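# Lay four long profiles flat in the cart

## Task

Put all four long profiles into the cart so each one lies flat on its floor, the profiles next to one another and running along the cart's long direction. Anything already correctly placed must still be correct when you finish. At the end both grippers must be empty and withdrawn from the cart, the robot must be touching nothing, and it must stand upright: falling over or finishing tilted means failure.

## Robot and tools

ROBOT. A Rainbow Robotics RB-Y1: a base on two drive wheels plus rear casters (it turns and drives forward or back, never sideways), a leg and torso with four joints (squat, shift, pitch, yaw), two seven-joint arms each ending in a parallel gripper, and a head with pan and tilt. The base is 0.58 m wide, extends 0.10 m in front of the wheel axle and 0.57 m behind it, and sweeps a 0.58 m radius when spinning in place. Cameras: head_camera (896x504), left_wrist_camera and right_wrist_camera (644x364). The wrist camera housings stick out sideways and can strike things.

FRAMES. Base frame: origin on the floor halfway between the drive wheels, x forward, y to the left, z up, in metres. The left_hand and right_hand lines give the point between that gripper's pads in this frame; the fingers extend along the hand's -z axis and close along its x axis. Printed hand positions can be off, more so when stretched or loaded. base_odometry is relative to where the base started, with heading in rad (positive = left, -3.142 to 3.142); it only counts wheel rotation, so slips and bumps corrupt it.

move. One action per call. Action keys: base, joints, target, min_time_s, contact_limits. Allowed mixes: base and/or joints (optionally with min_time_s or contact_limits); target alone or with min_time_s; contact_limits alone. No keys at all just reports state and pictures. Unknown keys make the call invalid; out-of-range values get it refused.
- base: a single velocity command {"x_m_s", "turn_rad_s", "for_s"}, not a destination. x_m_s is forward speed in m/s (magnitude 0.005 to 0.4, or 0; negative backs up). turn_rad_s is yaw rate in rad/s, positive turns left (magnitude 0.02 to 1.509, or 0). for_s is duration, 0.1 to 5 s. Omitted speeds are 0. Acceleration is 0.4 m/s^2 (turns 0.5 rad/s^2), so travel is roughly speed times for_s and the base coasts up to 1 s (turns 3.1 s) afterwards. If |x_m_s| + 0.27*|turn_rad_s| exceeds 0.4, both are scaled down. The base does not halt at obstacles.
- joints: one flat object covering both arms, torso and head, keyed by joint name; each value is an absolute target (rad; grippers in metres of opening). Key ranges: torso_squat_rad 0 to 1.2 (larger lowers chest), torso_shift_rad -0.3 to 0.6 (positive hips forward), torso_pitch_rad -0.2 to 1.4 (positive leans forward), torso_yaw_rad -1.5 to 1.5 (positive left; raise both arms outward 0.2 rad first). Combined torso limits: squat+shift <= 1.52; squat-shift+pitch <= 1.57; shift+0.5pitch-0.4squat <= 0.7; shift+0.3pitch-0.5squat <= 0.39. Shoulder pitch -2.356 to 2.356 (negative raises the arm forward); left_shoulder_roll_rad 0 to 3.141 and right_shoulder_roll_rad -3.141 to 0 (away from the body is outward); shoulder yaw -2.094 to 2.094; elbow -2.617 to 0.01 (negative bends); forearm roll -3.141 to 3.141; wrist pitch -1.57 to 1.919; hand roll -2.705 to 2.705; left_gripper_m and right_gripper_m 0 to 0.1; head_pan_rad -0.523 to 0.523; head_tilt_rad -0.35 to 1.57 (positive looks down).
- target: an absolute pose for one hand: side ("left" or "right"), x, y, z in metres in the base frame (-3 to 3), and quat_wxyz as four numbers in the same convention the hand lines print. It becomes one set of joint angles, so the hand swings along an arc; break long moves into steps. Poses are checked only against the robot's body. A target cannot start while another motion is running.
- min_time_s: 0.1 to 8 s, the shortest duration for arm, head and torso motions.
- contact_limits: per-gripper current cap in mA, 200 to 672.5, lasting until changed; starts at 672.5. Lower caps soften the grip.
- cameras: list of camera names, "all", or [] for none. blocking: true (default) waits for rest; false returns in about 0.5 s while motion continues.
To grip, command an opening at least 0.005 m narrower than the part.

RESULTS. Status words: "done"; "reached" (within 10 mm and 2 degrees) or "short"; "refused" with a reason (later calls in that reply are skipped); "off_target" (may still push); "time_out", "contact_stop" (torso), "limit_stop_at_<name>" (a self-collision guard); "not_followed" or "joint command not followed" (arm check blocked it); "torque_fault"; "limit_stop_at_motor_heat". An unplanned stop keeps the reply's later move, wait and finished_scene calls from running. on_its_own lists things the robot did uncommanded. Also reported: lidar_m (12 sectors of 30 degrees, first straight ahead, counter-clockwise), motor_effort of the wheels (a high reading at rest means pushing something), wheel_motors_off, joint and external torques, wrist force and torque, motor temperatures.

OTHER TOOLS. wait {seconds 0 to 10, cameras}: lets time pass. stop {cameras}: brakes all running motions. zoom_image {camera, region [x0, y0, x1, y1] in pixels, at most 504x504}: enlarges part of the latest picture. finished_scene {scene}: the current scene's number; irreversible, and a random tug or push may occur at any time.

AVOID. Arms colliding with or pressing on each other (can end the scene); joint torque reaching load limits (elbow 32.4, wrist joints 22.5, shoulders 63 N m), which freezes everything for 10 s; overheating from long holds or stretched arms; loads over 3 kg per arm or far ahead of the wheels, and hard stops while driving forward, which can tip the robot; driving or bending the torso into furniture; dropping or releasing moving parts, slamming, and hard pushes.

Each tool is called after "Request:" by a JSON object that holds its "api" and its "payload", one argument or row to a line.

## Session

Request:
{"api": "move", "payload": {

}}

Scene clock: 0.00 s.
Joint torques (N m): no reading
External joint torques (N m): no reading
Motor temperatures (°C): left_arm=[35 33 33 36 43 38 41] | right_arm=[35 38 31 39 39 40 36]
Wrist force (N): no reading
Wrist torque (N m): no reading
Wrist force, peak (N): no reading
base_odometry: x=+0.000 y=+0.000 heading=+0.000
lidar_m: 0.66 1.02 1.13 4.51 1.53 1.10 1.04 1.09 1.50 3.92 0.96 0.68
base_status: not commanded
joint_positions: torso_squat_rad=+0.350 torso_shift_rad=+0.000 torso_pitch_rad=+0.000 torso_yaw_rad=+0.000 left_shoulder_pitch_rad=+0.027 left_shoulder_roll_rad=+0.023 left_shoulder_yaw_rad=+0.023 left_elbow_rad=-0.260 left_forearm_roll_rad=+0.047 left_wrist_pitch_rad=-0.042 left_hand_roll_rad=+0.019 left_gripper_m=+0.101 right_shoulder_pitch_rad=+0.050 right_shoulder_roll_rad=-0.019 right_shoulder_yaw_rad=+0.014 right_elbow_rad=-0.220 right_forearm_roll_rad=+0.030 right_wrist_pitch_rad=-0.021 right_hand_roll_rad=+0.014 right_gripper_m=+0.100 head_pan_rad=+0.000 head_tilt_rad=+0.400
joint_status: not commanded
wheel_motors_off: 0
motor_effort: left_wheel=+1 right_wheel=-1
chest: x=-0.2280 y=+0.0003 z=+1.2475 quat_wxyz=(+1.000, +0.000, +0.000, +0.000) (m; base frame)
left_hand: x=-0.1122 y=+0.2419 z=+0.5729 quat_wxyz=(+0.989, +0.010, -0.138, +0.047) (m; base frame)
right_hand: x=-0.1521 y=-0.2342 z=+0.5669 quat_wxyz=(+0.995, -0.011, -0.097, +0.022) (m; base frame)
pictures: head_camera, left_wrist_camera, right_wrist_camera
camera_calibration:
head_camera: T_world_to_cam=[[-0.0585309, -0.998231, -0.0104574, 0.00906353], [-0.343625, 0.0299813, -0.938628, 1.3447], [0.937281, -0.0513453, -0.344772, 0.633381], [0, 0, 0, 1]] pos_world=[-0.131054, 0.00125279, 1.48064]
left_wrist_camera: T_world_to_cam=[[0.945363, 0.1089, 0.307295, -0.0969886], [-0.044305, -0.890906, 0.452021, -0.0164926], [0.322996, -0.440939, -0.837405, 0.701446], [0, 0, 0, 1]] pos_world=[-0.135606, 0.305163, 0.624653]
right_wrist_camera: T_world_to_cam=[[-0.979676, -0.0284522, -0.19856, -0.0414171], [-0.111246, 0.900773, 0.419801, -0.0137266], [0.166913, 0.433358, -0.88563, 0.703048], [0, 0, 0, 1]] pos_world=[-0.15945, -0.293485, 0.620179]

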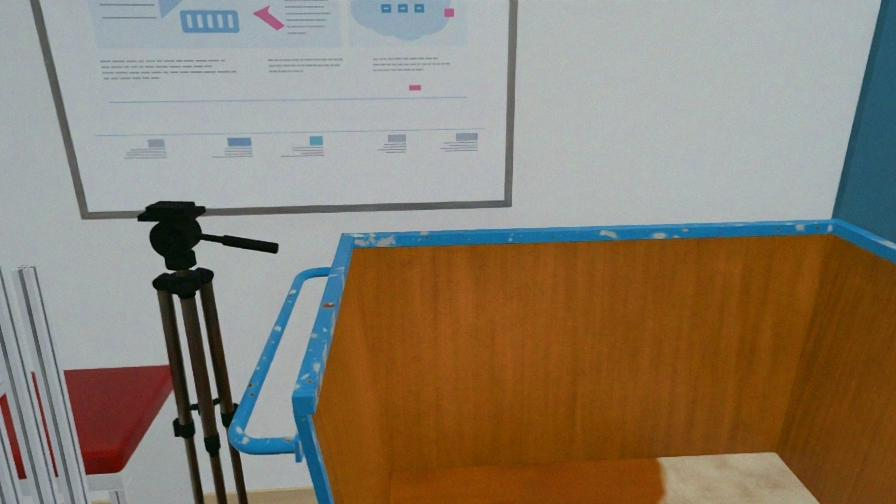

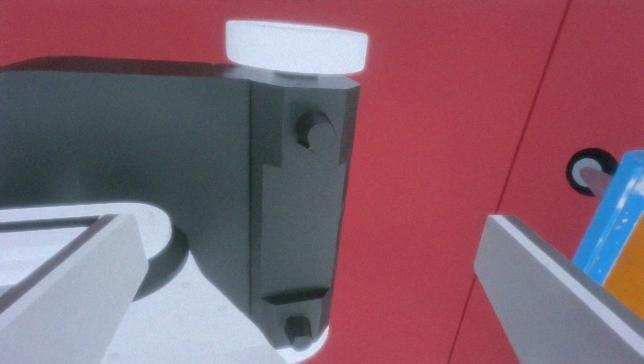

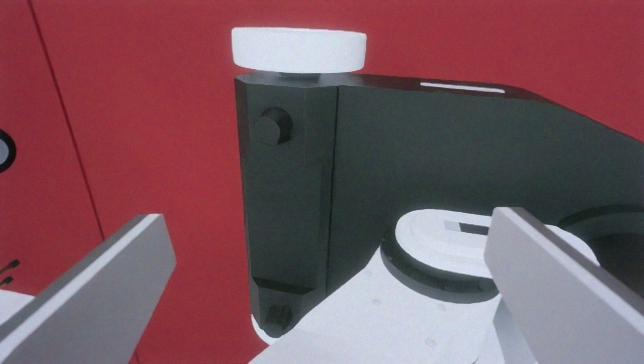

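Request:
{"api": "move", "payload": {
  "joints": {"left_shoulder_pitch_rad":1.2,"left_shoulder_roll_rad":0.35,"left_shoulder_yaw_rad":0,"left_elbow_rad":-1.9,"left_forearm_roll_rad":0,"left_wrist_pitch_rad":-0.05,"left_hand_roll_rad":0,"head_pan_rad":0.5,"head_tilt_rad":0.5,"torso_squat_rad":0.1,"right_gripper_m":0.046},
  "cameras": ["head_camera"]
}}

Request:
{"api": "move", "payload": {
  "joints": {"head_pan_rad":-0.1,"head_tilt_rad":0.7},
  "cameras": ["head_camera"]
}}

Scene clock: 6.30 s.
Joint torques (N m): left_arm=[9.73 6.22 2.8 -5.31 -0.32 -1.37 -0.15] | right_arm=[-2.06 -1.02 0.67 -1.38 0.18 -0.37 -0.13]
External joint torques (N m): left_arm=[0.66 1.15 -1.18 0.03 -0.39 -0.11 -0.12] | right_arm=[-0.85 0 0.75 -0.76 0.13 0.06 -0.14]
Motor temperatures (°C): left_arm=[35 33 33 36 43 38 41] | right_arm=[35 38 31 39 39 40 36]
Wrist force (N): left_arm=[-5.3 -1.9 -7.0] | right_arm=[-6.4 -4.6 -11.6]
Wrist torque (N m): left_arm=[-0.17 -0.50 0.23] | right_arm=[0.09 -0.62 -0.33]
Wrist force, peak (N): left_arm=[-4.1 0.6 -9.0] | right_arm=[-6.5 -4.6 -12.1]
move: done
base_odometry: x=+0.000 y=+0.000 heading=+0.000
lidar_m: 0.65 1.01 1.13 4.52 1.54 1.11 1.05 1.10 1.49 3.95 0.96 0.68
base_status: not commanded
joint_positions: torso_squat_rad=+0.100 torso_shift_rad=+0.000 torso_pitch_rad=+0.000 torso_yaw_rad=+0.000 left_shoulder_pitch_rad=+1.200 left_shoulder_roll_rad=+0.350 left_shoulder_yaw_rad=+0.000 left_elbow_rad=-1.900 left_forearm_roll_rad=+0.000 left_wrist_pitch_rad=-0.050 left_hand_roll_rad=+0.000 left_gripper_m=+0.101 right_shoulder_pitch_rad=+0.050 right_shoulder_roll_rad=-0.019 right_shoulder_yaw_rad=+0.014 right_elbow_rad=-0.220 right_forearm_roll_rad=+0.030 right_wrist_pitch_rad=-0.021 right_hand_roll_rad=+0.014 right_gripper_m=+0.046 head_pan_rad=+0.500 head_tilt_rad=+0.500
joint_status: all done
wheel_motors_off: 0
motor_effort: left_wheel=+1(2) right_wheel=+0(4)
chest: x=-0.2280 y=+0.0003 z=+1.2864 quat_wxyz=(+1.000, +0.000, +0.000, +0.000) (m; base frame)
left_hand: x=-0.1757 y=+0.3957 z=+0.8838 quat_wxyz=(+0.916, +0.161, -0.361, -0.064) (m; base frame)
right_hand: x=-0.1521 y=-0.2342 z=+0.6059 quat_wxyz=(+0.995, -0.011, -0.096, +0.022) (m; base frame)
pictures: head_camera
camera_calibration:
head_camera: T_world_to_cam=[[0.426459, -0.904495, -0.00468375, 0.100728], [-0.397116, -0.182578, -0.899424, 1.31207], [0.812669, 0.385428, -0.437052, 0.758057], [0, 0, 0, 1]] pos_world=[-0.137961, 0.0384883, 1.51189]

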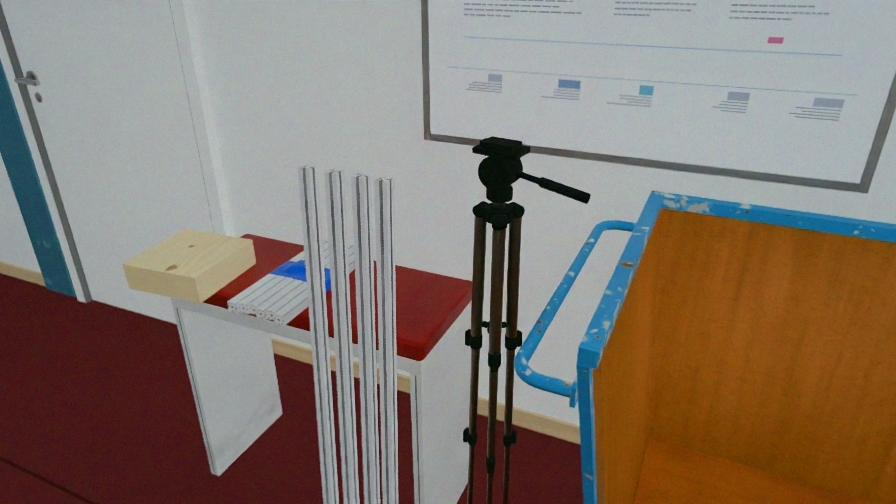

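Scene clock: 7.37 s.
Joint torques (N m): left_arm=[9.41 5.2 2.7 -5.58 -0.35 -1.5 -0.12] | right_arm=[-1.98 -1.1 0.83 -1.14 0.16 -0.47 -0.3]
External joint torques (N m): left_arm=[0.34 0.13 -1.28 -0.23 -0.43 -0.24 -0.09] | right_arm=[-0.76 -0.07 0.9 -0.51 0.12 -0.03 -0.31]
Motor temperatures (°C): left_arm=[35 33 33 36 43 38 41] | right_arm=[35 38 31 39 39 40 36]
Wrist force (N): left_arm=[-5.2 -2.1 -7.5] | right_arm=[-6.6 -4.7 -11.7]
Wrist torque (N m): left_arm=[-0.14 -0.50 0.24] | right_arm=[0.11 -0.63 -0.33]
Wrist force, peak (N): left_arm=[-5.2 -1.8 -7.6] | right_arm=[-6.6 -4.7 -11.8]
move: done
base_odometry: x=+0.000 y=+0.000 heading=+0.000
lidar_m: 0.65 1.01 1.14 4.51 1.54 1.11 1.05 1.11 1.49 3.96 0.96 0.68
base_status: not commanded
joint_positions: torso_squat_rad=+0.100 torso_shift_rad=+0.000 torso_pitch_rad=+0.000 torso_yaw_rad=+0.000 left_shoulder_pitch_rad=+1.200 left_shoulder_roll_rad=+0.350 left_shoulder_yaw_rad=+0.000 left_elbow_rad=-1.900 left_forearm_roll_rad=+0.000 left_wrist_pitch_rad=-0.050 left_hand_roll_rad=+0.000 left_gripper_m=+0.101 right_shoulder_pitch_rad=+0.050 right_shoulder_roll_rad=-0.019 right_shoulder_yaw_rad=+0.014 right_elbow_rad=-0.220 right_forearm_roll_rad=+0.030 right_wrist_pitch_rad=-0.021 right_hand_roll_rad=+0.014 right_gripper_m=+0.046 head_pan_rad=-0.100 head_tilt_rad=+0.700
joint_status: all done
wheel_motors_off: 0
motor_effort: left_wheel=+1(2) right_wheel=-2(4)
chest: x=-0.2280 y=+0.0003 z=+1.2864 quat_wxyz=(+1.000, +0.000, +0.000, +0.000) (m; base frame)
left_hand: x=-0.1757 y=+0.3957 z=+0.8838 quat_wxyz=(+0.916, +0.161, -0.361, -0.064) (m; base frame)
right_hand: x=-0.1521 y=-0.2342 z=+0.6059 quat_wxyz=(+0.995, -0.011, -0.096, +0.022) (m; base frame)
pictures: head_camera
camera_calibration:
head_camera: T_world_to_cam=[[-0.158581, -0.987319, 0.00734544, -0.0375981], [-0.599646, 0.0903983, -0.795143, 1.11522], [0.784396, -0.130499, -0.606377, 1.00419], [0, 0, 0, 1]] pos_world=[-0.124906, -0.00688927, 1.49595]

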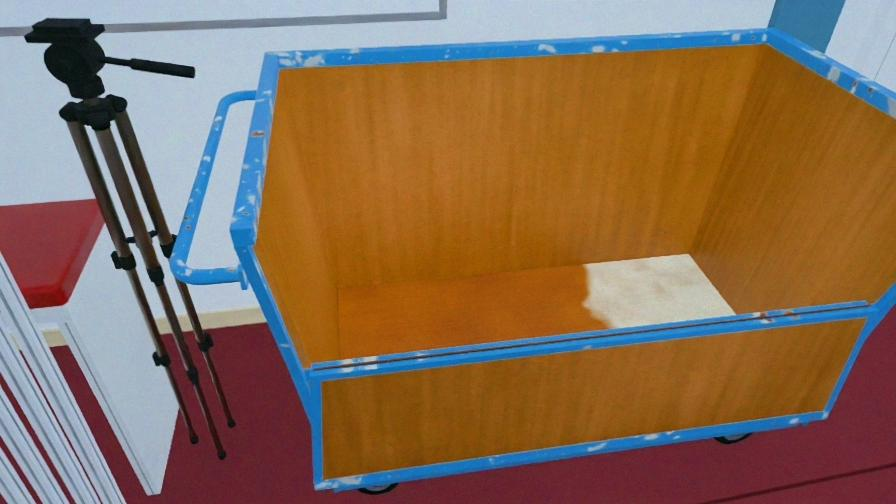

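Request:
{"api": "move", "payload": {
  "base": {"x_m_s":-0.15,"for_s":0.5},
  "joints": {"right_shoulder_pitch_rad":0.2,"right_shoulder_roll_rad":-0.15,"right_shoulder_yaw_rad":0,"right_elbow_rad":-1.8,"right_forearm_roll_rad":0,"right_wrist_pitch_rad":-0.3,"right_hand_roll_rad":1.57,"head_pan_rad":0,"head_tilt_rad":0.4},
  "cameras": []
}}

Request:
{"api": "move", "payload": {
  "base": {"turn_rad_s":0.6,"for_s":2.63},
  "joints": {"torso_squat_rad":1.05,"torso_pitch_rad":0.5},
  "cameras": ["head_camera"]
}}

Request:
{"api": "move", "payload": {
  "base": {"x_m_s":0.3,"for_s":2.65},
  "cameras": []
}}

Request:
{"api": "move", "payload": {
  "base": {"turn_rad_s":-0.6,"for_s":2.63},
  "cameras": []
}}

Request:
{"api": "move", "payload": {
  "target": {"side":"right","x":0.42,"y":-0.185,"z":0.55,"quat_wxyz":[0.5,-0.5,-0.5,0.5]},
  "min_time_s": 2,
  "cameras": ["head_camera","right_wrist_camera"]
}}

Scene clock: 26.27 s.
Joint torques (N m): left_arm=[9.83 6.27 2.55 -5.6 -0.15 -1.26 -0.19] | right_arm=[-7.37 -4.19 -2.23 -10.71 0.16 -1.68 -0.6]
External joint torques (N m): left_arm=[0.77 1.19 -1.43 -0.25 -0.22 0 -0.16] | right_arm=[0.4 -1.15 -0.32 -0.38 0.08 0.13 -0.59]
Motor temperatures (°C): left_arm=[35 33 33 37 43 38 41] | right_arm=[35 38 31 39 39 40 36]
Wrist force (N): left_arm=[-5.2 -1.6 -7.7] | right_arm=[-3.7 1.5 -3.8]
Wrist torque (N m): left_arm=[-0.22 -0.51 0.24] | right_arm=[-0.37 -0.43 -0.33]
Wrist force, peak (N): left_arm=[-5.4 -2.2 -7.5] | right_arm=[-7.8 -5.5 -11.5]
move: done
base_odometry: x=-0.075 y=+0.000 heading=+0.002
lidar_m: 0.71 1.07 1.60 4.11 1.41 1.03 0.98 1.01 1.41 3.69 1.06 0.76
base_status: done (sent for 0.5 of 0.5 s)
joint_positions: torso_squat_rad=+0.100 torso_shift_rad=+0.000 torso_pitch_rad=+0.000 torso_yaw_rad=+0.000 left_shoulder_pitch_rad=+1.200 left_shoulder_roll_rad=+0.350 left_shoulder_yaw_rad=+0.000 left_elbow_rad=-1.900 left_forearm_roll_rad=+0.000 left_wrist_pitch_rad=-0.050 left_hand_roll_rad=+0.000 left_gripper_m=+0.101 right_shoulder_pitch_rad=+0.200 right_shoulder_roll_rad=-0.150 right_shoulder_yaw_rad=+0.000 right_elbow_rad=-1.800 right_forearm_roll_rad=+0.000 right_wrist_pitch_rad=-0.300 right_hand_roll_rad=+1.570 right_gripper_m=+0.046 head_pan_rad=+0.000 head_tilt_rad=+0.400
joint_status: all done
wheel_motors_off: 0
motor_effort: left_wheel=+15(33) right_wheel=-27(34)
chest: x=-0.2280 y=+0.0003 z=+1.2864 quat_wxyz=(+1.000, +0.000, +0.000, +0.000) (m; base frame)
left_hand: x=-0.1756 y=+0.3957 z=+0.8838 quat_wxyz=(+0.916, +0.161, -0.361, -0.064) (m; base frame)
right_hand: x=+0.2231 y=-0.2715 z=+1.1484 quat_wxyz=(+0.372, -0.618, -0.532, +0.444) (m; base frame)
pictures: none
No camera images: "cameras" was empty.

Scene clock: 30.40 s.
Joint torques (N m): left_arm=[16.61 5.21 2.55 -1.26 -0.17 -0.5 -0.29] | right_arm=[1.73 -4.11 -1.88 -9.88 0.16 -2.07 -0.4]
External joint torques (N m): left_arm=[1.06 0.82 -0.96 -0.56 -0.23 -0.01 -0.29] | right_arm=[-0.52 -1.16 0.21 -0.95 0.09 -0.13 -0.39]
Motor temperatures (°C): left_arm=[36 33 33 37 43 38 41] | right_arm=[35 38 31 39 39 40 36]
Wrist force (N): left_arm=[-2.6 -1.6 -8.9] | right_arm=[-3.6 2.2 -7.2]
Wrist torque (N m): left_arm=[-0.24 -0.41 0.25] | right_arm=[-0.40 -0.38 -0.31]
Wrist force, peak (N): left_arm=[-2.7 -1.4 -9.3] | right_arm=[-3.5 2.5 -7.4]
move: done
base_odometry: x=-0.075 y=+0.000 heading=+1.581
lidar_m: 3.92 1.41 1.02 0.97 1.02 1.39 3.85 1.06 0.77 0.74 1.08 1.61
base_status: done (sent for 2.63 of 2.63 s)
joint_positions: torso_squat_rad=+1.050 torso_shift_rad=+0.000 torso_pitch_rad=+0.500 torso_yaw_rad=+0.000 left_shoulder_pitch_rad=+1.200 left_shoulder_roll_rad=+0.350 left_shoulder_yaw_rad=+0.000 left_elbow_rad=-1.900 left_forearm_roll_rad=+0.000 left_wrist_pitch_rad=-0.050 left_hand_roll_rad=+0.000 left_gripper_m=+0.101 right_shoulder_pitch_rad=+0.200 right_shoulder_roll_rad=-0.150 right_shoulder_yaw_rad=+0.000 right_elbow_rad=-1.800 right_forearm_roll_rad=+0.000 right_wrist_pitch_rad=-0.300 right_hand_roll_rad=+1.570 right_gripper_m=+0.046 head_pan_rad=+0.000 head_tilt_rad=+0.400
joint_status: all done
wheel_motors_off: 0
motor_effort: left_wheel=+5(36) right_wheel=+13(60)
chest: x=-0.0797 y=+0.0003 z=+0.9004 quat_wxyz=(+0.969, +0.000, +0.247, +0.000) (m; base frame)
left_hand: x=-0.2267 y=+0.3957 z=+0.5218 quat_wxyz=(+0.977, +0.140, -0.123, -0.102) (m; base frame)
right_hand: x=+0.2499 y=-0.2716 z=+0.5628 quat_wxyz=(+0.492, -0.488, -0.424, +0.583) (m; base frame)
pictures: head_camera
camera_calibration:
head_camera: T_world_to_cam=[[-0.0564466, -0.998225, 0.0189661, -0.012222], [-0.751514, 0.0299743, -0.659036, 0.785604], [0.657298, -0.0514536, -0.751873, 0.718931], [0, 0, 0, 1]] pos_world=[0.117151, 0.00124334, 1.05852]

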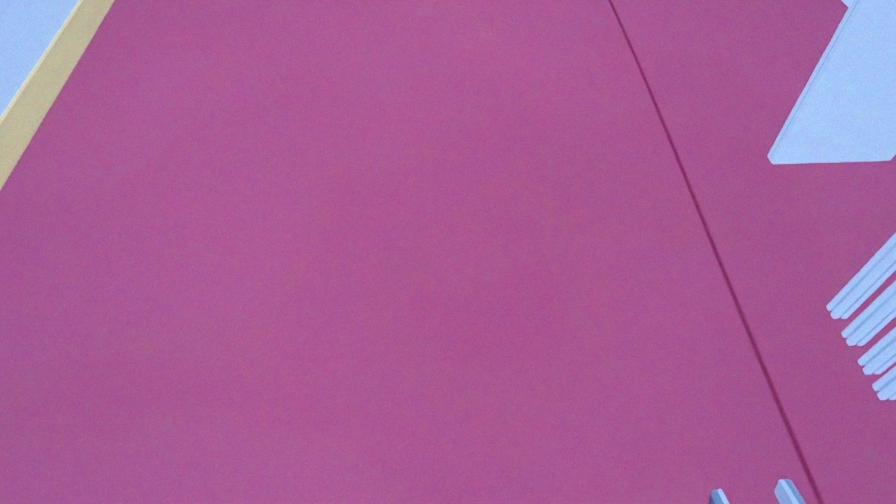

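Scene clock: 34.37 s.
Joint torques (N m): left_arm=[16.93 5.34 2.51 -1.24 -0.45 -0.18 -0.04] | right_arm=[1.81 -3.78 -1.77 -9.7 0.12 -2.13 -0.59]
External joint torques (N m): left_arm=[1.39 0.96 -1 -0.55 -0.52 0.31 -0.03] | right_arm=[-0.44 -0.82 0.32 -0.77 0.05 -0.18 -0.57]
Motor temperatures (°C): left_arm=[36 33 33 36 43 38 41] | right_arm=[35 38 31 39 39 40 36]
Wrist force (N): left_arm=[-2.5 -1.4 -8.9] | right_arm=[-3.7 2.0 -7.1]
Wrist torque (N m): left_arm=[-0.23 -0.39 0.25] | right_arm=[-0.40 -0.41 -0.31]
Wrist force, peak (N): left_arm=[-2.8 -1.5 -9.2] | right_arm=[-3.8 1.9 -7.7]
move: done
base_odometry: x=-0.084 y=+0.800 heading=+1.582
lidar_m: 3.94 1.42 1.05 0.98 1.00 1.42 3.85 1.07 0.99 0.87 1.07 2.19
base_status: done (sent for 2.67 of 2.67 s)
joint_positions: torso_squat_rad=+1.050 torso_shift_rad=+0.000 torso_pitch_rad=+0.500 torso_yaw_rad=+0.000 left_shoulder_pitch_rad=+1.200 left_shoulder_roll_rad=+0.350 left_shoulder_yaw_rad=+0.000 left_elbow_rad=-1.900 left_forearm_roll_rad=+0.000 left_wrist_pitch_rad=-0.050 left_hand_roll_rad=+0.000 left_gripper_m=+0.101 right_shoulder_pitch_rad=+0.200 right_shoulder_roll_rad=-0.150 right_shoulder_yaw_rad=+0.000 right_elbow_rad=-1.800 right_forearm_roll_rad=+0.000 right_wrist_pitch_rad=-0.300 right_hand_roll_rad=+1.570 right_gripper_m=+0.046 head_pan_rad=+0.000 head_tilt_rad=+0.400
joint_status: not commanded
wheel_motors_off: 0
motor_effort: left_wheel=+7(43) right_wheel=-10(54)
chest: x=-0.0796 y=+0.0003 z=+0.9003 quat_wxyz=(+0.969, +0.000, +0.247, +0.000) (m; base frame)
left_hand: x=-0.2266 y=+0.3957 z=+0.5218 quat_wxyz=(+0.977, +0.140, -0.123, -0.102) (m; base frame)
right_hand: x=+0.2500 y=-0.2716 z=+0.5628 quat_wxyz=(+0.492, -0.488, -0.424, +0.583) (m; base frame)
pictures: none
No camera images: "cameras" was empty.

Scene clock: 38.53 s.
Joint torques (N m): left_arm=[17.19 4.7 2.91 -1.13 -0.31 -0.54 -0.09] | right_arm=[1.82 -3.95 -1.28 -9.49 0.28 -2.17 -0.59]
External joint torques (N m): left_arm=[1.65 0.31 -0.6 -0.44 -0.37 -0.06 -0.08] | right_arm=[-0.42 -1 0.81 -0.56 0.21 -0.22 -0.58]
Motor temperatures (°C): left_arm=[36 33 33 36 43 38 41] | right_arm=[35 38 31 39 39 40 36]
Wrist force (N): left_arm=[-2.9 -1.3 -9.1] | right_arm=[-3.6 2.1 -7.1]
Wrist torque (N m): left_arm=[-0.28 -0.43 0.25] | right_arm=[-0.41 -0.39 -0.31]
Wrist force, peak (N): left_arm=[-3.3 -1.5 -9.2] | right_arm=[-3.9 1.9 -7.4]
move: done
base_odometry: x=-0.084 y=+0.800 heading=+0.003
lidar_m: 0.88 1.08 2.17 4.10 1.41 1.03 0.97 1.02 1.40 3.69 1.09 0.98
base_status: done (sent for 2.63 of 2.63 s)
joint_positions: torso_squat_rad=+1.050 torso_shift_rad=+0.000 torso_pitch_rad=+0.500 torso_yaw_rad=+0.000 left_shoulder_pitch_rad=+1.200 left_shoulder_roll_rad=+0.350 left_shoulder_yaw_rad=+0.000 left_elbow_rad=-1.900 left_forearm_roll_rad=+0.000 left_wrist_pitch_rad=-0.050 left_hand_roll_rad=+0.000 left_gripper_m=+0.101 right_shoulder_pitch_rad=+0.200 right_shoulder_roll_rad=-0.150 right_shoulder_yaw_rad=+0.000 right_elbow_rad=-1.800 right_forearm_roll_rad=+0.000 right_wrist_pitch_rad=-0.300 right_hand_roll_rad=+1.570 right_gripper_m=+0.046 head_pan_rad=+0.000 head_tilt_rad=+0.400
joint_status: not commanded
wheel_motors_off: 0
motor_effort: left_wheel=+16(38) right_wheel=+2(46)
chest: x=-0.0796 y=+0.0003 z=+0.9003 quat_wxyz=(+0.969, +0.000, +0.247, +0.000) (m; base frame)
left_hand: x=-0.2266 y=+0.3957 z=+0.5218 quat_wxyz=(+0.977, +0.140, -0.123, -0.102) (m; base frame)
right_hand: x=+0.2500 y=-0.2716 z=+0.5628 quat_wxyz=(+0.492, -0.488, -0.424, +0.583) (m; base frame)
pictures: none
No camera images: "cameras" was empty.

Scene clock: 40.87 s.
Joint torques (N m): left_arm=[16.76 5.09 2.26 -1.05 -0.37 -0.59 -0.03] | right_arm=[-9.63 0.89 0.02 -9.18 0.33 -2.22 -0.09]
External joint torques (N m): left_arm=[1.22 0.71 -1.25 -0.35 -0.43 -0.11 -0.02] | right_arm=[-0.41 1.34 -0.38 -0.17 -0.01 -0.27 -0.09]
Motor temperatures (°C): left_arm=[36 33 33 36 43 38 41] | right_arm=[35 38 31 39 39 40 36]
Wrist force (N): left_arm=[-2.9 -1.4 -8.9] | right_arm=[-4.4 1.5 -5.6]
Wrist torque (N m): left_arm=[-0.22 -0.43 0.24] | right_arm=[-0.35 -0.48 -0.35]
Wrist force, peak (N): left_arm=[-2.8 -1.4 -9.3] | right_arm=[-4.1 2.1 -7.0]
move: done
base_odometry: x=-0.084 y=+0.800 heading=+0.003
lidar_m: 0.87 1.05 2.17 4.08 1.43 1.02 0.98 1.03 1.40 3.72 1.08 0.99
base_status: not commanded
joint_positions: torso_squat_rad=+1.050 torso_shift_rad=+0.000 torso_pitch_rad=+0.500 torso_yaw_rad=+0.000 left_shoulder_pitch_rad=+1.200 left_shoulder_roll_rad=+0.350 left_shoulder_yaw_rad=+0.000 left_elbow_rad=-1.900 left_forearm_roll_rad=+0.000 left_wrist_pitch_rad=-0.050 left_hand_roll_rad=+0.000 left_gripper_m=+0.101 right_shoulder_pitch_rad=-0.481 right_shoulder_roll_rad=+0.000 right_shoulder_yaw_rad=-0.081 right_elbow_rad=-1.148 right_forearm_roll_rad=-0.164 right_wrist_pitch_rad=-0.476 right_hand_roll_rad=+1.757 right_gripper_m=+0.046 head_pan_rad=+0.000 head_tilt_rad=+0.400
joint_status: all done
wheel_motors_off: 0
motor_effort: left_wheel=+16(17) right_wheel=+2(5)
chest: x=-0.0796 y=+0.0003 z=+0.9003 quat_wxyz=(+0.969, +0.000, +0.247, +0.000) (m; base frame)
left_hand: x=-0.2266 y=+0.3957 z=+0.5218 quat_wxyz=(+0.977, +0.140, -0.123, -0.102) (m; base frame)
right_hand: x=+0.4199 y=-0.1851 z=+0.5502 quat_wxyz=(+0.500, -0.499, -0.500, +0.501) (m; base frame)
right_hand_status: reached (checked arc, planned for 2.0 s): 0 mm and 0.1 deg off.
pictures: head_camera, right_wrist_camera
camera_calibration:
head_camera: T_world_to_cam=[[-0.0564436, -0.998226, 0.0189724, -0.0122249], [-0.751608, 0.0299752, -0.658929, 0.785528], [0.657191, -0.0514521, -0.751966, 0.718954], [0, 0, 0, 1]] pos_world=[0.117229, 0.00124219, 1.05847]
right_wrist_camera: T_world_to_cam=[[0.00803222, -0.999813, -0.0176091, -0.17712], [-0.451386, 0.0120883, -0.892247, 0.712868], [0.892293, 0.0151152, -0.451204, -0.0495644], [0, 0, 0, 1]] pos_world=[0.367427, -0.184955, 0.610571]

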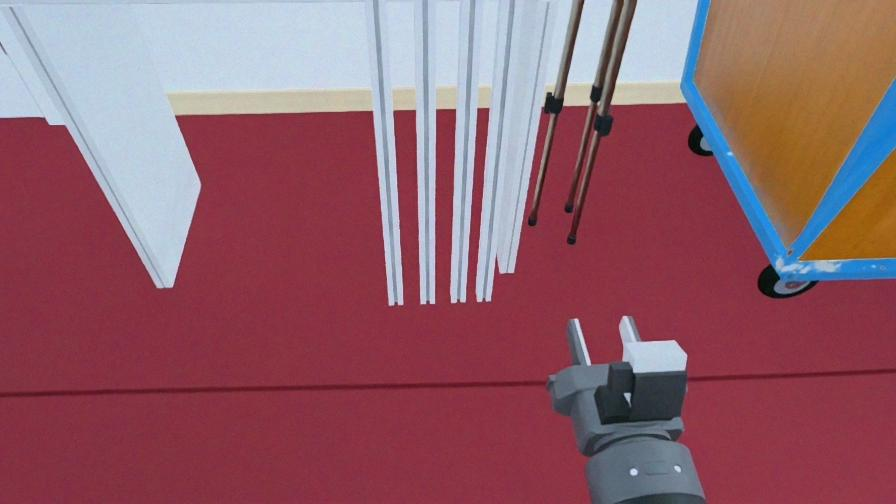

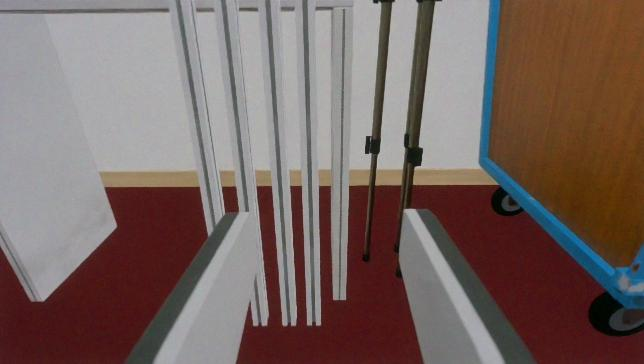

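Request:
{"api": "move", "payload": {
  "target": {"side":"right","x":0.42,"y":-0.160,"z":0.55,"quat_wxyz":[0.5,-0.5,-0.5,0.5]},
  "cameras": []
}}

Request:
{"api": "move", "payload": {
  "base": {"x_m_s":0.25,"for_s":1.4},
  "cameras": ["right_wrist_camera"]
}}

Scene clock: 48.27 s.
Joint torques (N m): left_arm=[16.88 4.48 2.2 -0.53 -0.28 -0.59 -0.08] | right_arm=[-9.73 0.94 0.21 -9.41 0.86 -1.94 -0.53]
External joint torques (N m): left_arm=[1.34 0.1 -1.3 0.17 -0.34 -0.11 -0.07] | right_arm=[-0.2 0.58 -0.24 -0.47 0.36 -0.07 -0.52]
Motor temperatures (°C): left_arm=[36 33 33 36 43 38 41] | right_arm=[35 38 31 40 39 40 36]
Wrist force (N): left_arm=[-2.8 -1.6 -8.7] | right_arm=[-4.6 1.8 -5.7]
Wrist torque (N m): left_arm=[-0.21 -0.41 0.24] | right_arm=[-0.41 -0.49 -0.32]
Wrist force, peak (N): left_arm=[-2.8 -1.3 -9.4] | right_arm=[-5.1 1.9 -5.6]
move: done
base_odometry: x=-0.084 y=+0.800 heading=+0.003
lidar_m: 0.86 1.06 2.17 4.08 1.44 1.01 0.97 1.01 1.40 3.71 1.07 0.98
base_status: not commanded
joint_positions: torso_squat_rad=+1.050 torso_shift_rad=+0.000 torso_pitch_rad=+0.500 torso_yaw_rad=+0.000 left_shoulder_pitch_rad=+1.200 left_shoulder_roll_rad=+0.350 left_shoulder_yaw_rad=+0.000 left_elbow_rad=-1.900 left_forearm_roll_rad=+0.000 left_wrist_pitch_rad=-0.050 left_hand_roll_rad=+0.000 left_gripper_m=+0.101 right_shoulder_pitch_rad=-0.499 right_shoulder_roll_rad=+0.000 right_shoulder_yaw_rad=+0.008 right_elbow_rad=-1.122 right_forearm_roll_rad=-0.347 right_wrist_pitch_rad=-0.509 right_hand_roll_rad=+1.921 right_gripper_m=+0.046 head_pan_rad=+0.000 head_tilt_rad=+0.400
joint_status: all done
wheel_motors_off: 0
motor_effort: left_wheel=+16(17) right_wheel=+3(4)
chest: x=-0.0796 y=+0.0003 z=+0.9003 quat_wxyz=(+0.969, +0.000, +0.247, +0.000) (m; base frame)
left_hand: x=-0.2266 y=+0.3957 z=+0.5218 quat_wxyz=(+0.977, +0.140, -0.123, -0.102) (m; base frame)
right_hand: x=+0.4200 y=-0.1601 z=+0.5498 quat_wxyz=(+0.499, -0.499, -0.501, +0.501) (m; base frame)
right_hand_status: reached (checked arc, planned for 0.4 s): 0 mm and 0.3 deg off.
pictures: none
No camera images: "cameras" was empty.

Scene clock: 50.77 s.
Joint torques (N m): left_arm=[17.43 4.52 2.85 -0.93 -0.62 -0.61 -0.21] | right_arm=[-9.12 1.35 0 -9.71 0.79 -1.93 -0.44]
External joint torques (N m): left_arm=[1.89 0.13 -0.66 -0.23 -0.68 -0.12 -0.2] | right_arm=[0.41 0.99 -0.45 -0.78 0.29 -0.06 -0.44]
Motor temperatures (°C): left_arm=[36 33 33 36 43 38 41] | right_arm=[35 38 31 40 39 40 36]
Wrist force (N): left_arm=[-2.7 -1.6 -8.8] | right_arm=[-4.6 1.7 -5.5]
Wrist torque (N m): left_arm=[-0.21 -0.41 0.24] | right_arm=[-0.39 -0.49 -0.32]
Wrist force, peak (N): left_arm=[-3.1 -1.4 -9.4] | right_arm=[-4.6 1.8 -6.1]
move: done
base_odometry: x=+0.266 y=+0.801 heading=+0.002
lidar_m: 0.52 0.77 1.67 4.51 1.92 1.39 1.33 1.39 1.88 1.64 0.77 0.54
base_status: done (sent for 1.4 of 1.4 s)
joint_positions: torso_squat_rad=+1.050 torso_shift_rad=+0.000 torso_pitch_rad=+0.500 torso_yaw_rad=+0.000 left_shoulder_pitch_rad=+1.200 left_shoulder_roll_rad=+0.350 left_shoulder_yaw_rad=+0.000 left_elbow_rad=-1.900 left_forearm_roll_rad=+0.000 left_wrist_pitch_rad=-0.050 left_hand_roll_rad=+0.000 left_gripper_m=+0.101 right_shoulder_pitch_rad=-0.499 right_shoulder_roll_rad=+0.000 right_shoulder_yaw_rad=+0.008 right_elbow_rad=-1.122 right_forearm_roll_rad=-0.347 right_wrist_pitch_rad=-0.509 right_hand_roll_rad=+1.921 right_gripper_m=+0.046 head_pan_rad=+0.000 head_tilt_rad=+0.400
joint_status: not commanded
wheel_motors_off: 0
motor_effort: left_wheel=-9(50) right_wheel=+5(44)
chest: x=-0.0796 y=+0.0003 z=+0.9003 quat_wxyz=(+0.969, +0.000, +0.247, +0.000) (m; base frame)
left_hand: x=-0.2266 y=+0.3957 z=+0.5218 quat_wxyz=(+0.977, +0.140, -0.123, -0.102) (m; base frame)
right_hand: x=+0.4200 y=-0.1601 z=+0.5498 quat_wxyz=(+0.499, -0.499, -0.501, +0.501) (m; base frame)
pictures: right_wrist_camera
camera_calibration:
right_wrist_camera: T_world_to_cam=[[0.0112693, -0.999769, -0.0182803, -0.153066], [-0.449658, 0.011262, -0.89313, 0.711926], [0.89313, 0.0182848, -0.449427, -0.0510024], [0, 0, 0, 1]] pos_world=[0.3674, -0.160116, 0.610123]

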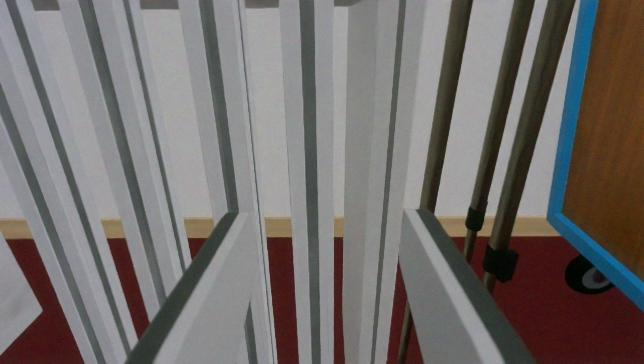

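Request:
{"api": "move", "payload": {
  "target": {"side":"right","x":0.42,"y":-0.151,"z":0.55,"quat_wxyz":[0.5,-0.5,-0.5,0.5]},
  "cameras": []
}}

Request:
{"api": "move", "payload": {
  "base": {"x_m_s":0.1,"for_s":0.9},
  "cameras": ["head_camera","right_wrist_camera"]
}}

Scene clock: 56.53 s.
Joint torques (N m): left_arm=[16.91 4.38 3.27 -0.91 -0.32 -0.3 -0.36] | right_arm=[-9.59 1.03 0.24 -9.52 1.06 -2.02 -0.32]
External joint torques (N m): left_arm=[1.37 0 -0.24 -0.21 -0.39 0.19 -0.35] | right_arm=[0.06 0.39 -0.22 -0.61 0.5 -0.2 -0.31]
Motor temperatures (°C): left_arm=[37 33 33 36 43 38 41] | right_arm=[35 38 31 40 39 40 36]
Wrist force (N): left_arm=[-2.5 -1.5 -9.2] | right_arm=[-4.9 2.0 -5.5]
Wrist torque (N m): left_arm=[-0.24 -0.40 0.25] | right_arm=[-0.43 -0.50 -0.33]
Wrist force, peak (N): left_arm=[-3.1 -1.6 -9.2] | right_arm=[-4.5 1.0 -6.3]
move: done
base_odometry: x=+0.266 y=+0.801 heading=+0.002
lidar_m: 0.51 0.78 1.68 4.52 1.92 1.40 1.32 1.38 1.86 1.64 0.76 0.56
base_status: not commanded
joint_positions: torso_squat_rad=+1.050 torso_shift_rad=+0.000 torso_pitch_rad=+0.500 torso_yaw_rad=+0.000 left_shoulder_pitch_rad=+1.200 left_shoulder_roll_rad=+0.350 left_shoulder_yaw_rad=+0.000 left_elbow_rad=-1.900 left_forearm_roll_rad=+0.000 left_wrist_pitch_rad=-0.050 left_hand_roll_rad=+0.000 left_gripper_m=+0.101 right_shoulder_pitch_rad=-0.506 right_shoulder_roll_rad=+0.000 right_shoulder_yaw_rad=+0.040 right_elbow_rad=-1.112 right_forearm_roll_rad=-0.412 right_wrist_pitch_rad=-0.523 right_hand_roll_rad=+1.977 right_gripper_m=+0.046 head_pan_rad=+0.000 head_tilt_rad=+0.400
joint_status: all done
wheel_motors_off: 0
motor_effort: left_wheel=-10(10) right_wheel=+7(8)
chest: x=-0.0796 y=+0.0003 z=+0.9003 quat_wxyz=(+0.969, +0.000, +0.247, +0.000) (m; base frame)
left_hand: x=-0.2266 y=+0.3957 z=+0.5218 quat_wxyz=(+0.977, +0.140, -0.123, -0.102) (m; base frame)
right_hand: x=+0.4199 y=-0.1513 z=+0.5498 quat_wxyz=(+0.499, -0.499, -0.501, +0.501) (m; base frame)
right_hand_status: reached (checked arc, planned for 0.2 s): 0 mm and 0.3 deg off.
pictures: none
No camera images: "cameras" was empty.

Scene clock: 58.37 s.
Joint torques (N m): left_arm=[17.18 5.1 2.21 -0.84 -0.32 -0.5 -0.17] | right_arm=[-9.36 1.06 0.39 -9.75 1 -1.89 -0.41]
External joint torques (N m): left_arm=[1.63 0.71 -1.3 -0.15 -0.38 -0.01 -0.17] | right_arm=[0.29 0.41 -0.07 -0.85 0.44 -0.07 -0.41]
Motor temperatures (°C): left_arm=[37 33 33 36 43 38 41] | right_arm=[36 38 31 40 39 40 36]
Wrist force (N): left_arm=[-2.5 -1.4 -8.9] | right_arm=[-4.4 1.9 -5.6]
Wrist torque (N m): left_arm=[-0.25 -0.38 0.25] | right_arm=[-0.41 -0.47 -0.33]
Wrist force, peak (N): left_arm=[-2.3 -1.6 -9.4] | right_arm=[-4.7 2.1 -6.0]
move: done
base_odometry: x=+0.356 y=+0.801 heading=+0.001
lidar_m: 0.43 0.74 0.69 4.16 2.06 1.47 1.41 1.49 2.00 1.29 0.69 0.45
base_status: done (sent for 0.9 of 0.9 s)
joint_positions: torso_squat_rad=+1.050 torso_shift_rad=+0.000 torso_pitch_rad=+0.500 torso_yaw_rad=+0.000 left_shoulder_pitch_rad=+1.200 left_shoulder_roll_rad=+0.350 left_shoulder_yaw_rad=+0.000 left_elbow_rad=-1.900 left_forearm_roll_rad=+0.000 left_wrist_pitch_rad=-0.050 left_hand_roll_rad=+0.000 left_gripper_m=+0.101 right_shoulder_pitch_rad=-0.507 right_shoulder_roll_rad=+0.000 right_shoulder_yaw_rad=+0.040 right_elbow_rad=-1.112 right_forearm_roll_rad=-0.412 right_wrist_pitch_rad=-0.523 right_hand_roll_rad=+1.977 right_gripper_m=+0.046 head_pan_rad=+0.000 head_tilt_rad=+0.400
joint_status: not commanded
wheel_motors_off: 0
motor_effort: left_wheel=-9(22) right_wheel=+7(35)
chest: x=-0.0796 y=+0.0003 z=+0.9003 quat_wxyz=(+0.969, +0.000, +0.247, +0.000) (m; base frame)
left_hand: x=-0.2266 y=+0.3957 z=+0.5218 quat_wxyz=(+0.977, +0.140, -0.123, -0.102) (m; base frame)
right_hand: x=+0.4199 y=-0.1513 z=+0.5498 quat_wxyz=(+0.499, -0.499, -0.501, +0.501) (m; base frame)
pictures: head_camera, right_wrist_camera
camera_calibration:
head_camera: T_world_to_cam=[[-0.0564459, -0.998225, 0.0189734, -0.0122263], [-0.751603, 0.0299759, -0.658934, 0.785527], [0.657196, -0.0514546, -0.751961, 0.718954], [0, 0, 0, 1]] pos_world=[0.117221, 0.00124203, 1.05847]
right_wrist_camera: T_world_to_cam=[[0.0115187, -0.999771, -0.0180562, -0.144477], [-0.449553, 0.0109519, -0.893187, 0.711737], [0.89318, 0.0184055, -0.449323, -0.0511668], [0, 0, 0, 1]] pos_world=[0.367328, -0.151297, 0.610115]

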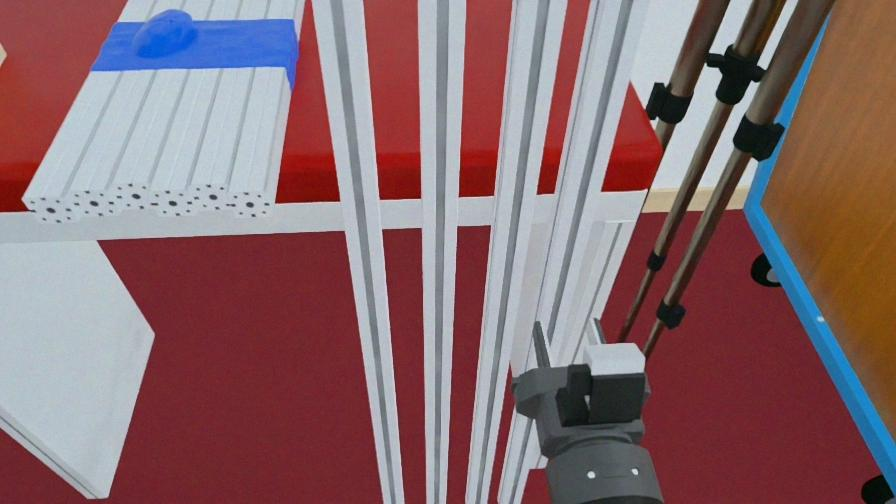

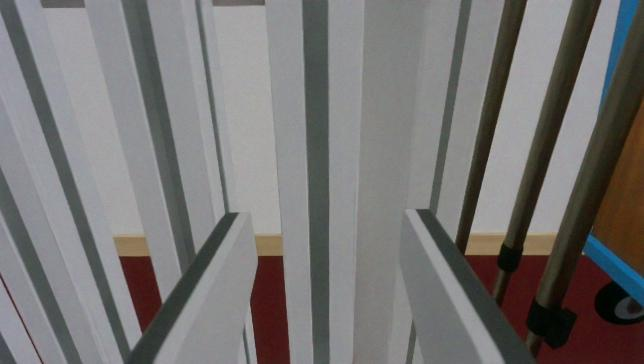

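Request:
{"api": "move", "payload": {
  "target": {"side":"right","x":0.452,"y":-0.148,"z":0.55,"quat_wxyz":[0.5,-0.5,-0.5,0.5]},
  "cameras": ["right_wrist_camera"]
}}

Scene clock: 65.10 s.
Joint torques (N m): left_arm=[16.47 5.4 2.76 -0.76 -0.51 -0.39 -0.05] | right_arm=[-11 -0.87 0.15 -9.25 0.69 -1.93 -0.41]
External joint torques (N m): left_arm=[0.93 1.01 -0.75 -0.07 -0.57 0.1 -0.04] | right_arm=[0.85 -0.9 -0.25 -0.45 0.12 -0.11 -0.4]
Motor temperatures (°C): left_arm=[37 33 33 36 43 38 41] | right_arm=[36 38 31 40 39 40 36]
Wrist force (N): left_arm=[-2.7 -1.3 -9.2] | right_arm=[-4.5 1.9 -6.0]
Wrist torque (N m): left_arm=[-0.25 -0.41 0.24] | right_arm=[-0.40 -0.49 -0.31]
Wrist force, peak (N): left_arm=[-2.1 -1.2 -9.5] | right_arm=[-5.3 1.3 -6.2]
move: done
base_odometry: x=+0.356 y=+0.801 heading=+0.001
lidar_m: 0.43 0.72 0.72 4.15 2.07 1.48 1.42 1.47 2.01 1.27 0.71 0.46
base_status: not commanded
joint_positions: torso_squat_rad=+1.050 torso_shift_rad=+0.000 torso_pitch_rad=+0.500 torso_yaw_rad=+0.000 left_shoulder_pitch_rad=+1.200 left_shoulder_roll_rad=+0.350 left_shoulder_yaw_rad=+0.000 left_elbow_rad=-1.900 left_forearm_roll_rad=+0.000 left_wrist_pitch_rad=-0.050 left_hand_roll_rad=+0.000 left_gripper_m=+0.101 right_shoulder_pitch_rad=-0.643 right_shoulder_roll_rad=-0.009 right_shoulder_yaw_rad=+0.005 right_elbow_rad=-0.963 right_forearm_roll_rad=-0.429 right_wrist_pitch_rad=-0.543 right_hand_roll_rad=+1.977 right_gripper_m=+0.046 head_pan_rad=+0.000 head_tilt_rad=+0.400
joint_status: all done
wheel_motors_off: 0
motor_effort: left_wheel=-8(9) right_wheel=+7(9)
chest: x=-0.0796 y=+0.0003 z=+0.9003 quat_wxyz=(+0.969, +0.000, +0.247, +0.000) (m; base frame)
left_hand: x=-0.2266 y=+0.3957 z=+0.5218 quat_wxyz=(+0.977, +0.140, -0.123, -0.102) (m; base frame)
right_hand: x=+0.4519 y=-0.1480 z=+0.5505 quat_wxyz=(+0.500, -0.499, -0.500, +0.501) (m; base frame)
right_hand_status: reached (checked arc, planned for 0.4 s): 0 mm and 0.1 deg off.
pictures: right_wrist_camera
camera_calibration:
right_wrist_camera: T_world_to_cam=[[0.00697964, -0.999817, -0.0177869, -0.139628], [-0.451796, 0.0127154, -0.892031, 0.727276], [0.892094, 0.0142621, -0.451625, -0.0783166], [0, 0, 0, 1]] pos_world=[0.399421, -0.147733, 0.610899]

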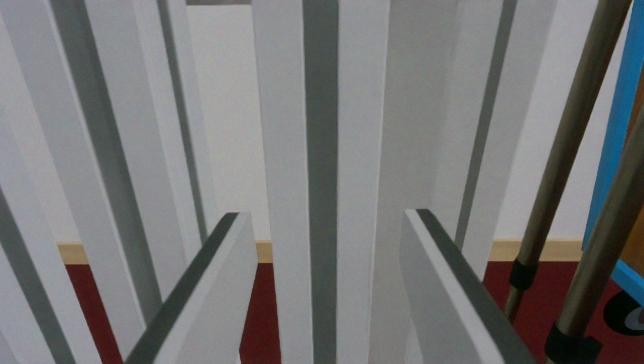

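Request:
{"api": "move", "payload": {
  "target": {"side":"right","x":0.468,"y":-0.147,"z":0.55,"quat_wxyz":[0.5,-0.5,-0.5,0.5]},
  "cameras": ["right_wrist_camera"]
}}

Scene clock: 74.13 s.
Joint torques (N m): left_arm=[16.61 4.76 2.6 -0.6 -0.16 -0.25 -0.09] | right_arm=[-12.65 -1.31 -0.14 -9 0.61 -1.9 -0.4]
External joint torques (N m): left_arm=[1.07 0.38 -0.91 0.1 -0.22 0.24 -0.08] | right_arm=[0.4 -0.82 -0.45 -0.35 0.04 -0.07 -0.4]
Motor temperatures (°C): left_arm=[37 33 33 36 43 38 41] | right_arm=[36 38 31 40 39 40 36]
Wrist force (N): left_arm=[-2.6 -1.6 -8.6] | right_arm=[-4.7 1.8 -5.6]
Wrist torque (N m): left_arm=[-0.19 -0.40 0.21] | right_arm=[-0.39 -0.49 -0.35]
Wrist force, peak (N): left_arm=[-2.6 -1.4 -9.4] | right_arm=[-5.2 1.5 -6.3]
move: done
base_odometry: x=+0.356 y=+0.801 heading=+0.001
lidar_m: 0.41 0.70 0.72 4.17 2.05 1.47 1.41 1.48 2.01 1.27 0.71 0.47
base_status: not commanded
joint_positions: torso_squat_rad=+1.050 torso_shift_rad=+0.000 torso_pitch_rad=+0.500 torso_yaw_rad=+0.000 left_shoulder_pitch_rad=+1.200 left_shoulder_roll_rad=+0.350 left_shoulder_yaw_rad=+0.000 left_elbow_rad=-1.900 left_forearm_roll_rad=+0.000 left_wrist_pitch_rad=-0.050 left_hand_roll_rad=+0.000 left_gripper_m=+0.101 right_shoulder_pitch_rad=-0.723 right_shoulder_roll_rad=-0.022 right_shoulder_yaw_rad=-0.006 right_elbow_rad=-0.859 right_forearm_roll_rad=-0.435 right_wrist_pitch_rad=-0.572 right_hand_roll_rad=+1.961 right_gripper_m=+0.046 head_pan_rad=+0.000 head_tilt_rad=+0.400
joint_status: all done
wheel_motors_off: 0
motor_effort: left_wheel=-8(9) right_wheel=+8(8)
chest: x=-0.0796 y=+0.0003 z=+0.9003 quat_wxyz=(+0.969, +0.000, +0.247, +0.000) (m; base frame)
left_hand: x=-0.2266 y=+0.3957 z=+0.5218 quat_wxyz=(+0.977, +0.140, -0.123, -0.102) (m; base frame)
right_hand: x=+0.4680 y=-0.1468 z=+0.5502 quat_wxyz=(+0.500, -0.500, -0.500, +0.500) (m; base frame)
right_hand_status: reached (checked arc, planned for 0.4 s): 0 mm and 0.0 deg off.
pictures: right_wrist_camera
camera_calibration:
right_wrist_camera: T_world_to_cam=[[0.00694668, -0.999814, -0.0180168, -0.13848], [-0.450537, 0.0129556, -0.892664, 0.734117], [0.892731, 0.0143183, -0.450363, -0.0938191], [0, 0, 0, 1]] pos_world=[0.415464, -0.146622, 0.610572]

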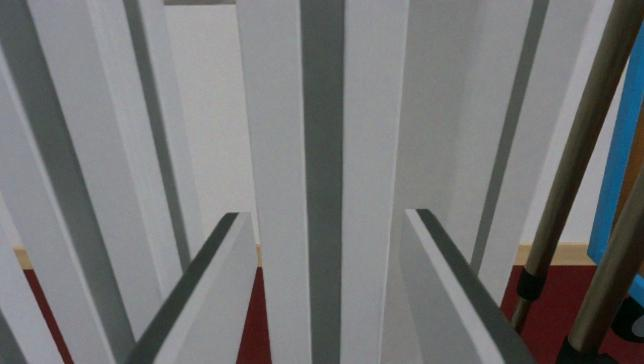

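Request:
{"api": "move", "payload": {
  "joints": {"right_gripper_m":0.015},
  "cameras": ["right_wrist_camera"]
}}

Request:
{"api": "move", "payload": {
  "joints": {"torso_squat_rad":0.98},
  "cameras": []
}}

Request:
{"api": "move", "payload": {
  "base": {"x_m_s":-0.15,"for_s":2.93},
  "joints": {"torso_squat_rad":0.8},
  "cameras": ["right_wrist_camera","head_camera"]
}}

Scene clock: 82.93 s.
Joint torques (N m): left_arm=[16.86 5.18 2.78 -0.8 -0.15 -0.26 -0.03] | right_arm=[-12.53 -1.5 0.04 -9.26 0.88 -1.88 0.2]
External joint torques (N m): left_arm=[1.32 0.79 -0.73 -0.1 -0.21 0.23 -0.02] | right_arm=[0.52 -1.01 -0.28 -0.62 0.31 -0.05 0.2]
Motor temperatures (°C): left_arm=[37 33 33 36 43 38 41] | right_arm=[36 38 31 40 39 40 36]
Wrist force (N): left_arm=[-2.5 -1.5 -9.2] | right_arm=[-3.3 2.3 -5.9]
Wrist torque (N m): left_arm=[-0.22 -0.41 0.22] | right_arm=[-0.50 -0.46 -1.03]
Wrist force, peak (N): left_arm=[-2.5 -2.0 -9.3] | right_arm=[-5.0 1.9 -5.8]
move: off_target
base_odometry: x=+0.356 y=+0.801 heading=+0.001
lidar_m: 0.43 0.73 0.69 4.15 2.07 1.49 1.40 1.48 2.02 1.29 0.71 0.46
base_status: not commanded
joint_positions: torso_squat_rad=+1.050 torso_shift_rad=+0.000 torso_pitch_rad=+0.500 torso_yaw_rad=+0.000 left_shoulder_pitch_rad=+1.200 left_shoulder_roll_rad=+0.350 left_shoulder_yaw_rad=+0.000 left_elbow_rad=-1.900 left_forearm_roll_rad=+0.000 left_wrist_pitch_rad=-0.050 left_hand_roll_rad=+0.000 left_gripper_m=+0.101 right_shoulder_pitch_rad=-0.723 right_shoulder_roll_rad=-0.022 right_shoulder_yaw_rad=-0.006 right_elbow_rad=-0.859 right_forearm_roll_rad=-0.435 right_wrist_pitch_rad=-0.572 right_hand_roll_rad=+1.961 right_gripper_m=+0.030 head_pan_rad=+0.000 head_tilt_rad=+0.400
joint_status: right_gripper_m off_target (ended at +0.030, target +0.015)
wheel_motors_off: 0
motor_effort: left_wheel=-8(9) right_wheel=+5(9)
chest: x=-0.0796 y=+0.0003 z=+0.9003 quat_wxyz=(+0.969, +0.000, +0.247, +0.000) (m; base frame)
left_hand: x=-0.2266 y=+0.3957 z=+0.5218 quat_wxyz=(+0.977, +0.140, -0.123, -0.102) (m; base frame)
right_hand: x=+0.4680 y=-0.1469 z=+0.5502 quat_wxyz=(+0.500, -0.500, -0.500, +0.500) (m; base frame)
pictures: right_wrist_camera
camera_calibration:
right_wrist_camera: T_world_to_cam=[[0.00691044, -0.99981, -0.018245, -0.138343], [-0.450555, 0.0131754, -0.892651, 0.734146], [0.892722, 0.014389, -0.450378, -0.0937972], [0, 0, 0, 1]] pos_world=[0.415464, -0.14664, 0.610568]

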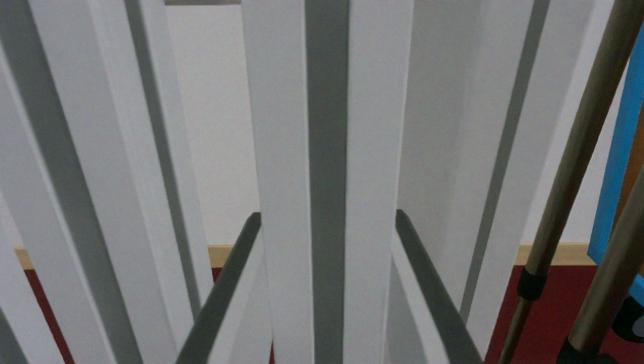

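Scene clock: 83.90 s.
Joint torques (N m): left_arm=[16.77 4.97 2.58 -1.11 -0.3 -0.49 0.09] | right_arm=[-16.61 -1.16 0.09 -13.71 0.9 -4.13 -0.12]
External joint torques (N m): left_arm=[1.22 0.59 -0.92 -0.42 -0.37 -0.01 0.09] | right_arm=[-3.6 -0.67 -0.22 -5.09 0.32 -2.32 -0.12]
Motor temperatures (°C): left_arm=[37 33 33 36 43 38 41] | right_arm=[36 38 31 40 39 40 36]
Wrist force (N): left_arm=[-2.5 -1.4 -8.9] | right_arm=[-4.1 10.9 -5.6]
Wrist torque (N m): left_arm=[-0.26 -0.38 0.24] | right_arm=[-0.06 -0.44 -0.34]
Wrist force, peak (N): left_arm=[-2.6 -1.6 -9.6] | right_arm=[-4.9 12.2 -5.2]
move: done
base_odometry: x=+0.356 y=+0.801 heading=+0.001
lidar_m: 0.43 0.73 0.71 4.15 2.06 1.49 1.41 1.46 2.01 1.28 0.70 0.46
base_status: not commanded
joint_positions: torso_squat_rad=+0.980 torso_shift_rad=+0.000 torso_pitch_rad=+0.500 torso_yaw_rad=+0.000 left_shoulder_pitch_rad=+1.200 left_shoulder_roll_rad=+0.350 left_shoulder_yaw_rad=+0.000 left_elbow_rad=-1.900 left_forearm_roll_rad=+0.000 left_wrist_pitch_rad=-0.050 left_hand_roll_rad=+0.000 left_gripper_m=+0.101 right_shoulder_pitch_rad=-0.722 right_shoulder_roll_rad=-0.022 right_shoulder_yaw_rad=-0.006 right_elbow_rad=-0.858 right_forearm_roll_rad=-0.435 right_wrist_pitch_rad=-0.571 right_hand_roll_rad=+1.961 right_gripper_m=+0.029 head_pan_rad=+0.000 head_tilt_rad=+0.400
joint_status: all done
wheel_motors_off: 0
motor_effort: left_wheel=-8(9) right_wheel=+6(8)
chest: x=-0.0795 y=+0.0003 z=+0.9419 quat_wxyz=(+0.969, +0.000, +0.248, +0.000) (m; base frame)
left_hand: x=-0.2266 y=+0.3957 z=+0.5634 quat_wxyz=(+0.977, +0.140, -0.123, -0.102) (m; base frame)
right_hand: x=+0.4674 y=-0.1471 z=+0.5904 quat_wxyz=(+0.501, -0.499, -0.499, +0.501) (m; base frame)
pictures: none
No camera images: "cameras" was empty.

Scene clock: 87.57 s.
Joint torques (N m): left_arm=[16.66 4.37 2.49 -0.87 -0.46 -0.55 0] | right_arm=[-17.95 -1.21 0.5 -13.81 1.25 -4.26 -0.15]
External joint torques (N m): left_arm=[1.12 -0.01 -1.02 -0.17 -0.52 -0.06 0.01] | right_arm=[-4.93 -0.72 0.19 -5.18 0.68 -2.43 -0.15]
Motor temperatures (°C): left_arm=[37 33 33 36 43 38 41] | right_arm=[36 38 31 41 39 40 36]
Wrist force (N): left_arm=[-2.8 -1.6 -8.9] | right_arm=[-4.1 10.5 -5.5]
Wrist torque (N m): left_arm=[-0.20 -0.37 0.21] | right_arm=[-0.16 -0.44 -0.35]
Wrist force, peak (N): left_arm=[-2.0 -1.4 -9.5] | right_arm=[-4.1 12.0 -6.3]
move: done
base_odometry: x=-0.084 y=+0.800 heading=+0.000
lidar_m: 0.86 1.05 2.17 4.15 1.43 1.01 0.97 1.02 1.41 3.66 1.08 0.44
base_status: done (sent for 2.93 of 2.93 s)
joint_positions: torso_squat_rad=+0.800 torso_shift_rad=+0.000 torso_pitch_rad=+0.500 torso_yaw_rad=+0.000 left_shoulder_pitch_rad=+1.200 left_shoulder_roll_rad=+0.350 left_shoulder_yaw_rad=+0.000 left_elbow_rad=-1.900 left_forearm_roll_rad=+0.000 left_wrist_pitch_rad=-0.050 left_hand_roll_rad=+0.000 left_gripper_m=+0.101 right_shoulder_pitch_rad=-0.722 right_shoulder_roll_rad=-0.022 right_shoulder_yaw_rad=-0.006 right_elbow_rad=-0.858 right_forearm_roll_rad=-0.435 right_wrist_pitch_rad=-0.571 right_hand_roll_rad=+1.961 right_gripper_m=+0.029 head_pan_rad=+0.000 head_tilt_rad=+0.400
joint_status: all done
wheel_motors_off: 0
motor_effort: left_wheel=-12(33) right_wheel=+13(38)
chest: x=-0.0796 y=+0.0003 z=+1.0397 quat_wxyz=(+0.969, +0.000, +0.248, +0.000) (m; base frame)
left_hand: x=-0.2267 y=+0.3957 z=+0.6612 quat_wxyz=(+0.977, +0.140, -0.123, -0.102) (m; base frame)
right_hand: x=+0.4673 y=-0.1471 z=+0.6882 quat_wxyz=(+0.501, -0.499, -0.499, +0.501) (m; base frame)
pictures: head_camera, right_wrist_camera
camera_calibration:
head_camera: T_world_to_cam=[[-0.0564485, -0.998225, 0.0189798, -0.0148583], [-0.751749, 0.029985, -0.658767, 0.877228], [0.657029, -0.0514545, -0.752107, 0.823833], [0, 0, 0, 1]] pos_world=[0.117334, 0.00125432, 1.19778]
right_wrist_camera: T_world_to_cam=[[0.00661498, -0.99982, -0.0177671, -0.136299], [-0.45337, 0.0128379, -0.89123, 0.857274], [0.891298, 0.0139505, -0.453204, -0.0285145], [0, 0, 0, 1]] pos_world=[0.414979, -0.146882, 0.748684]

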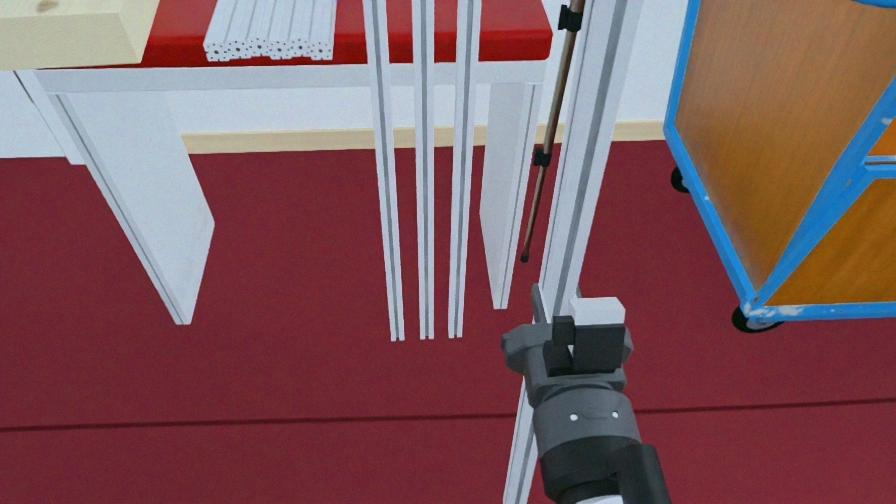

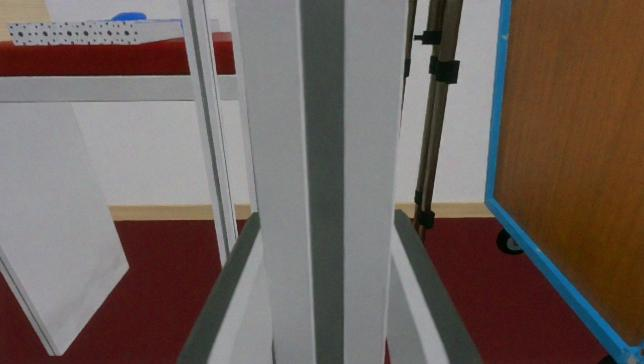

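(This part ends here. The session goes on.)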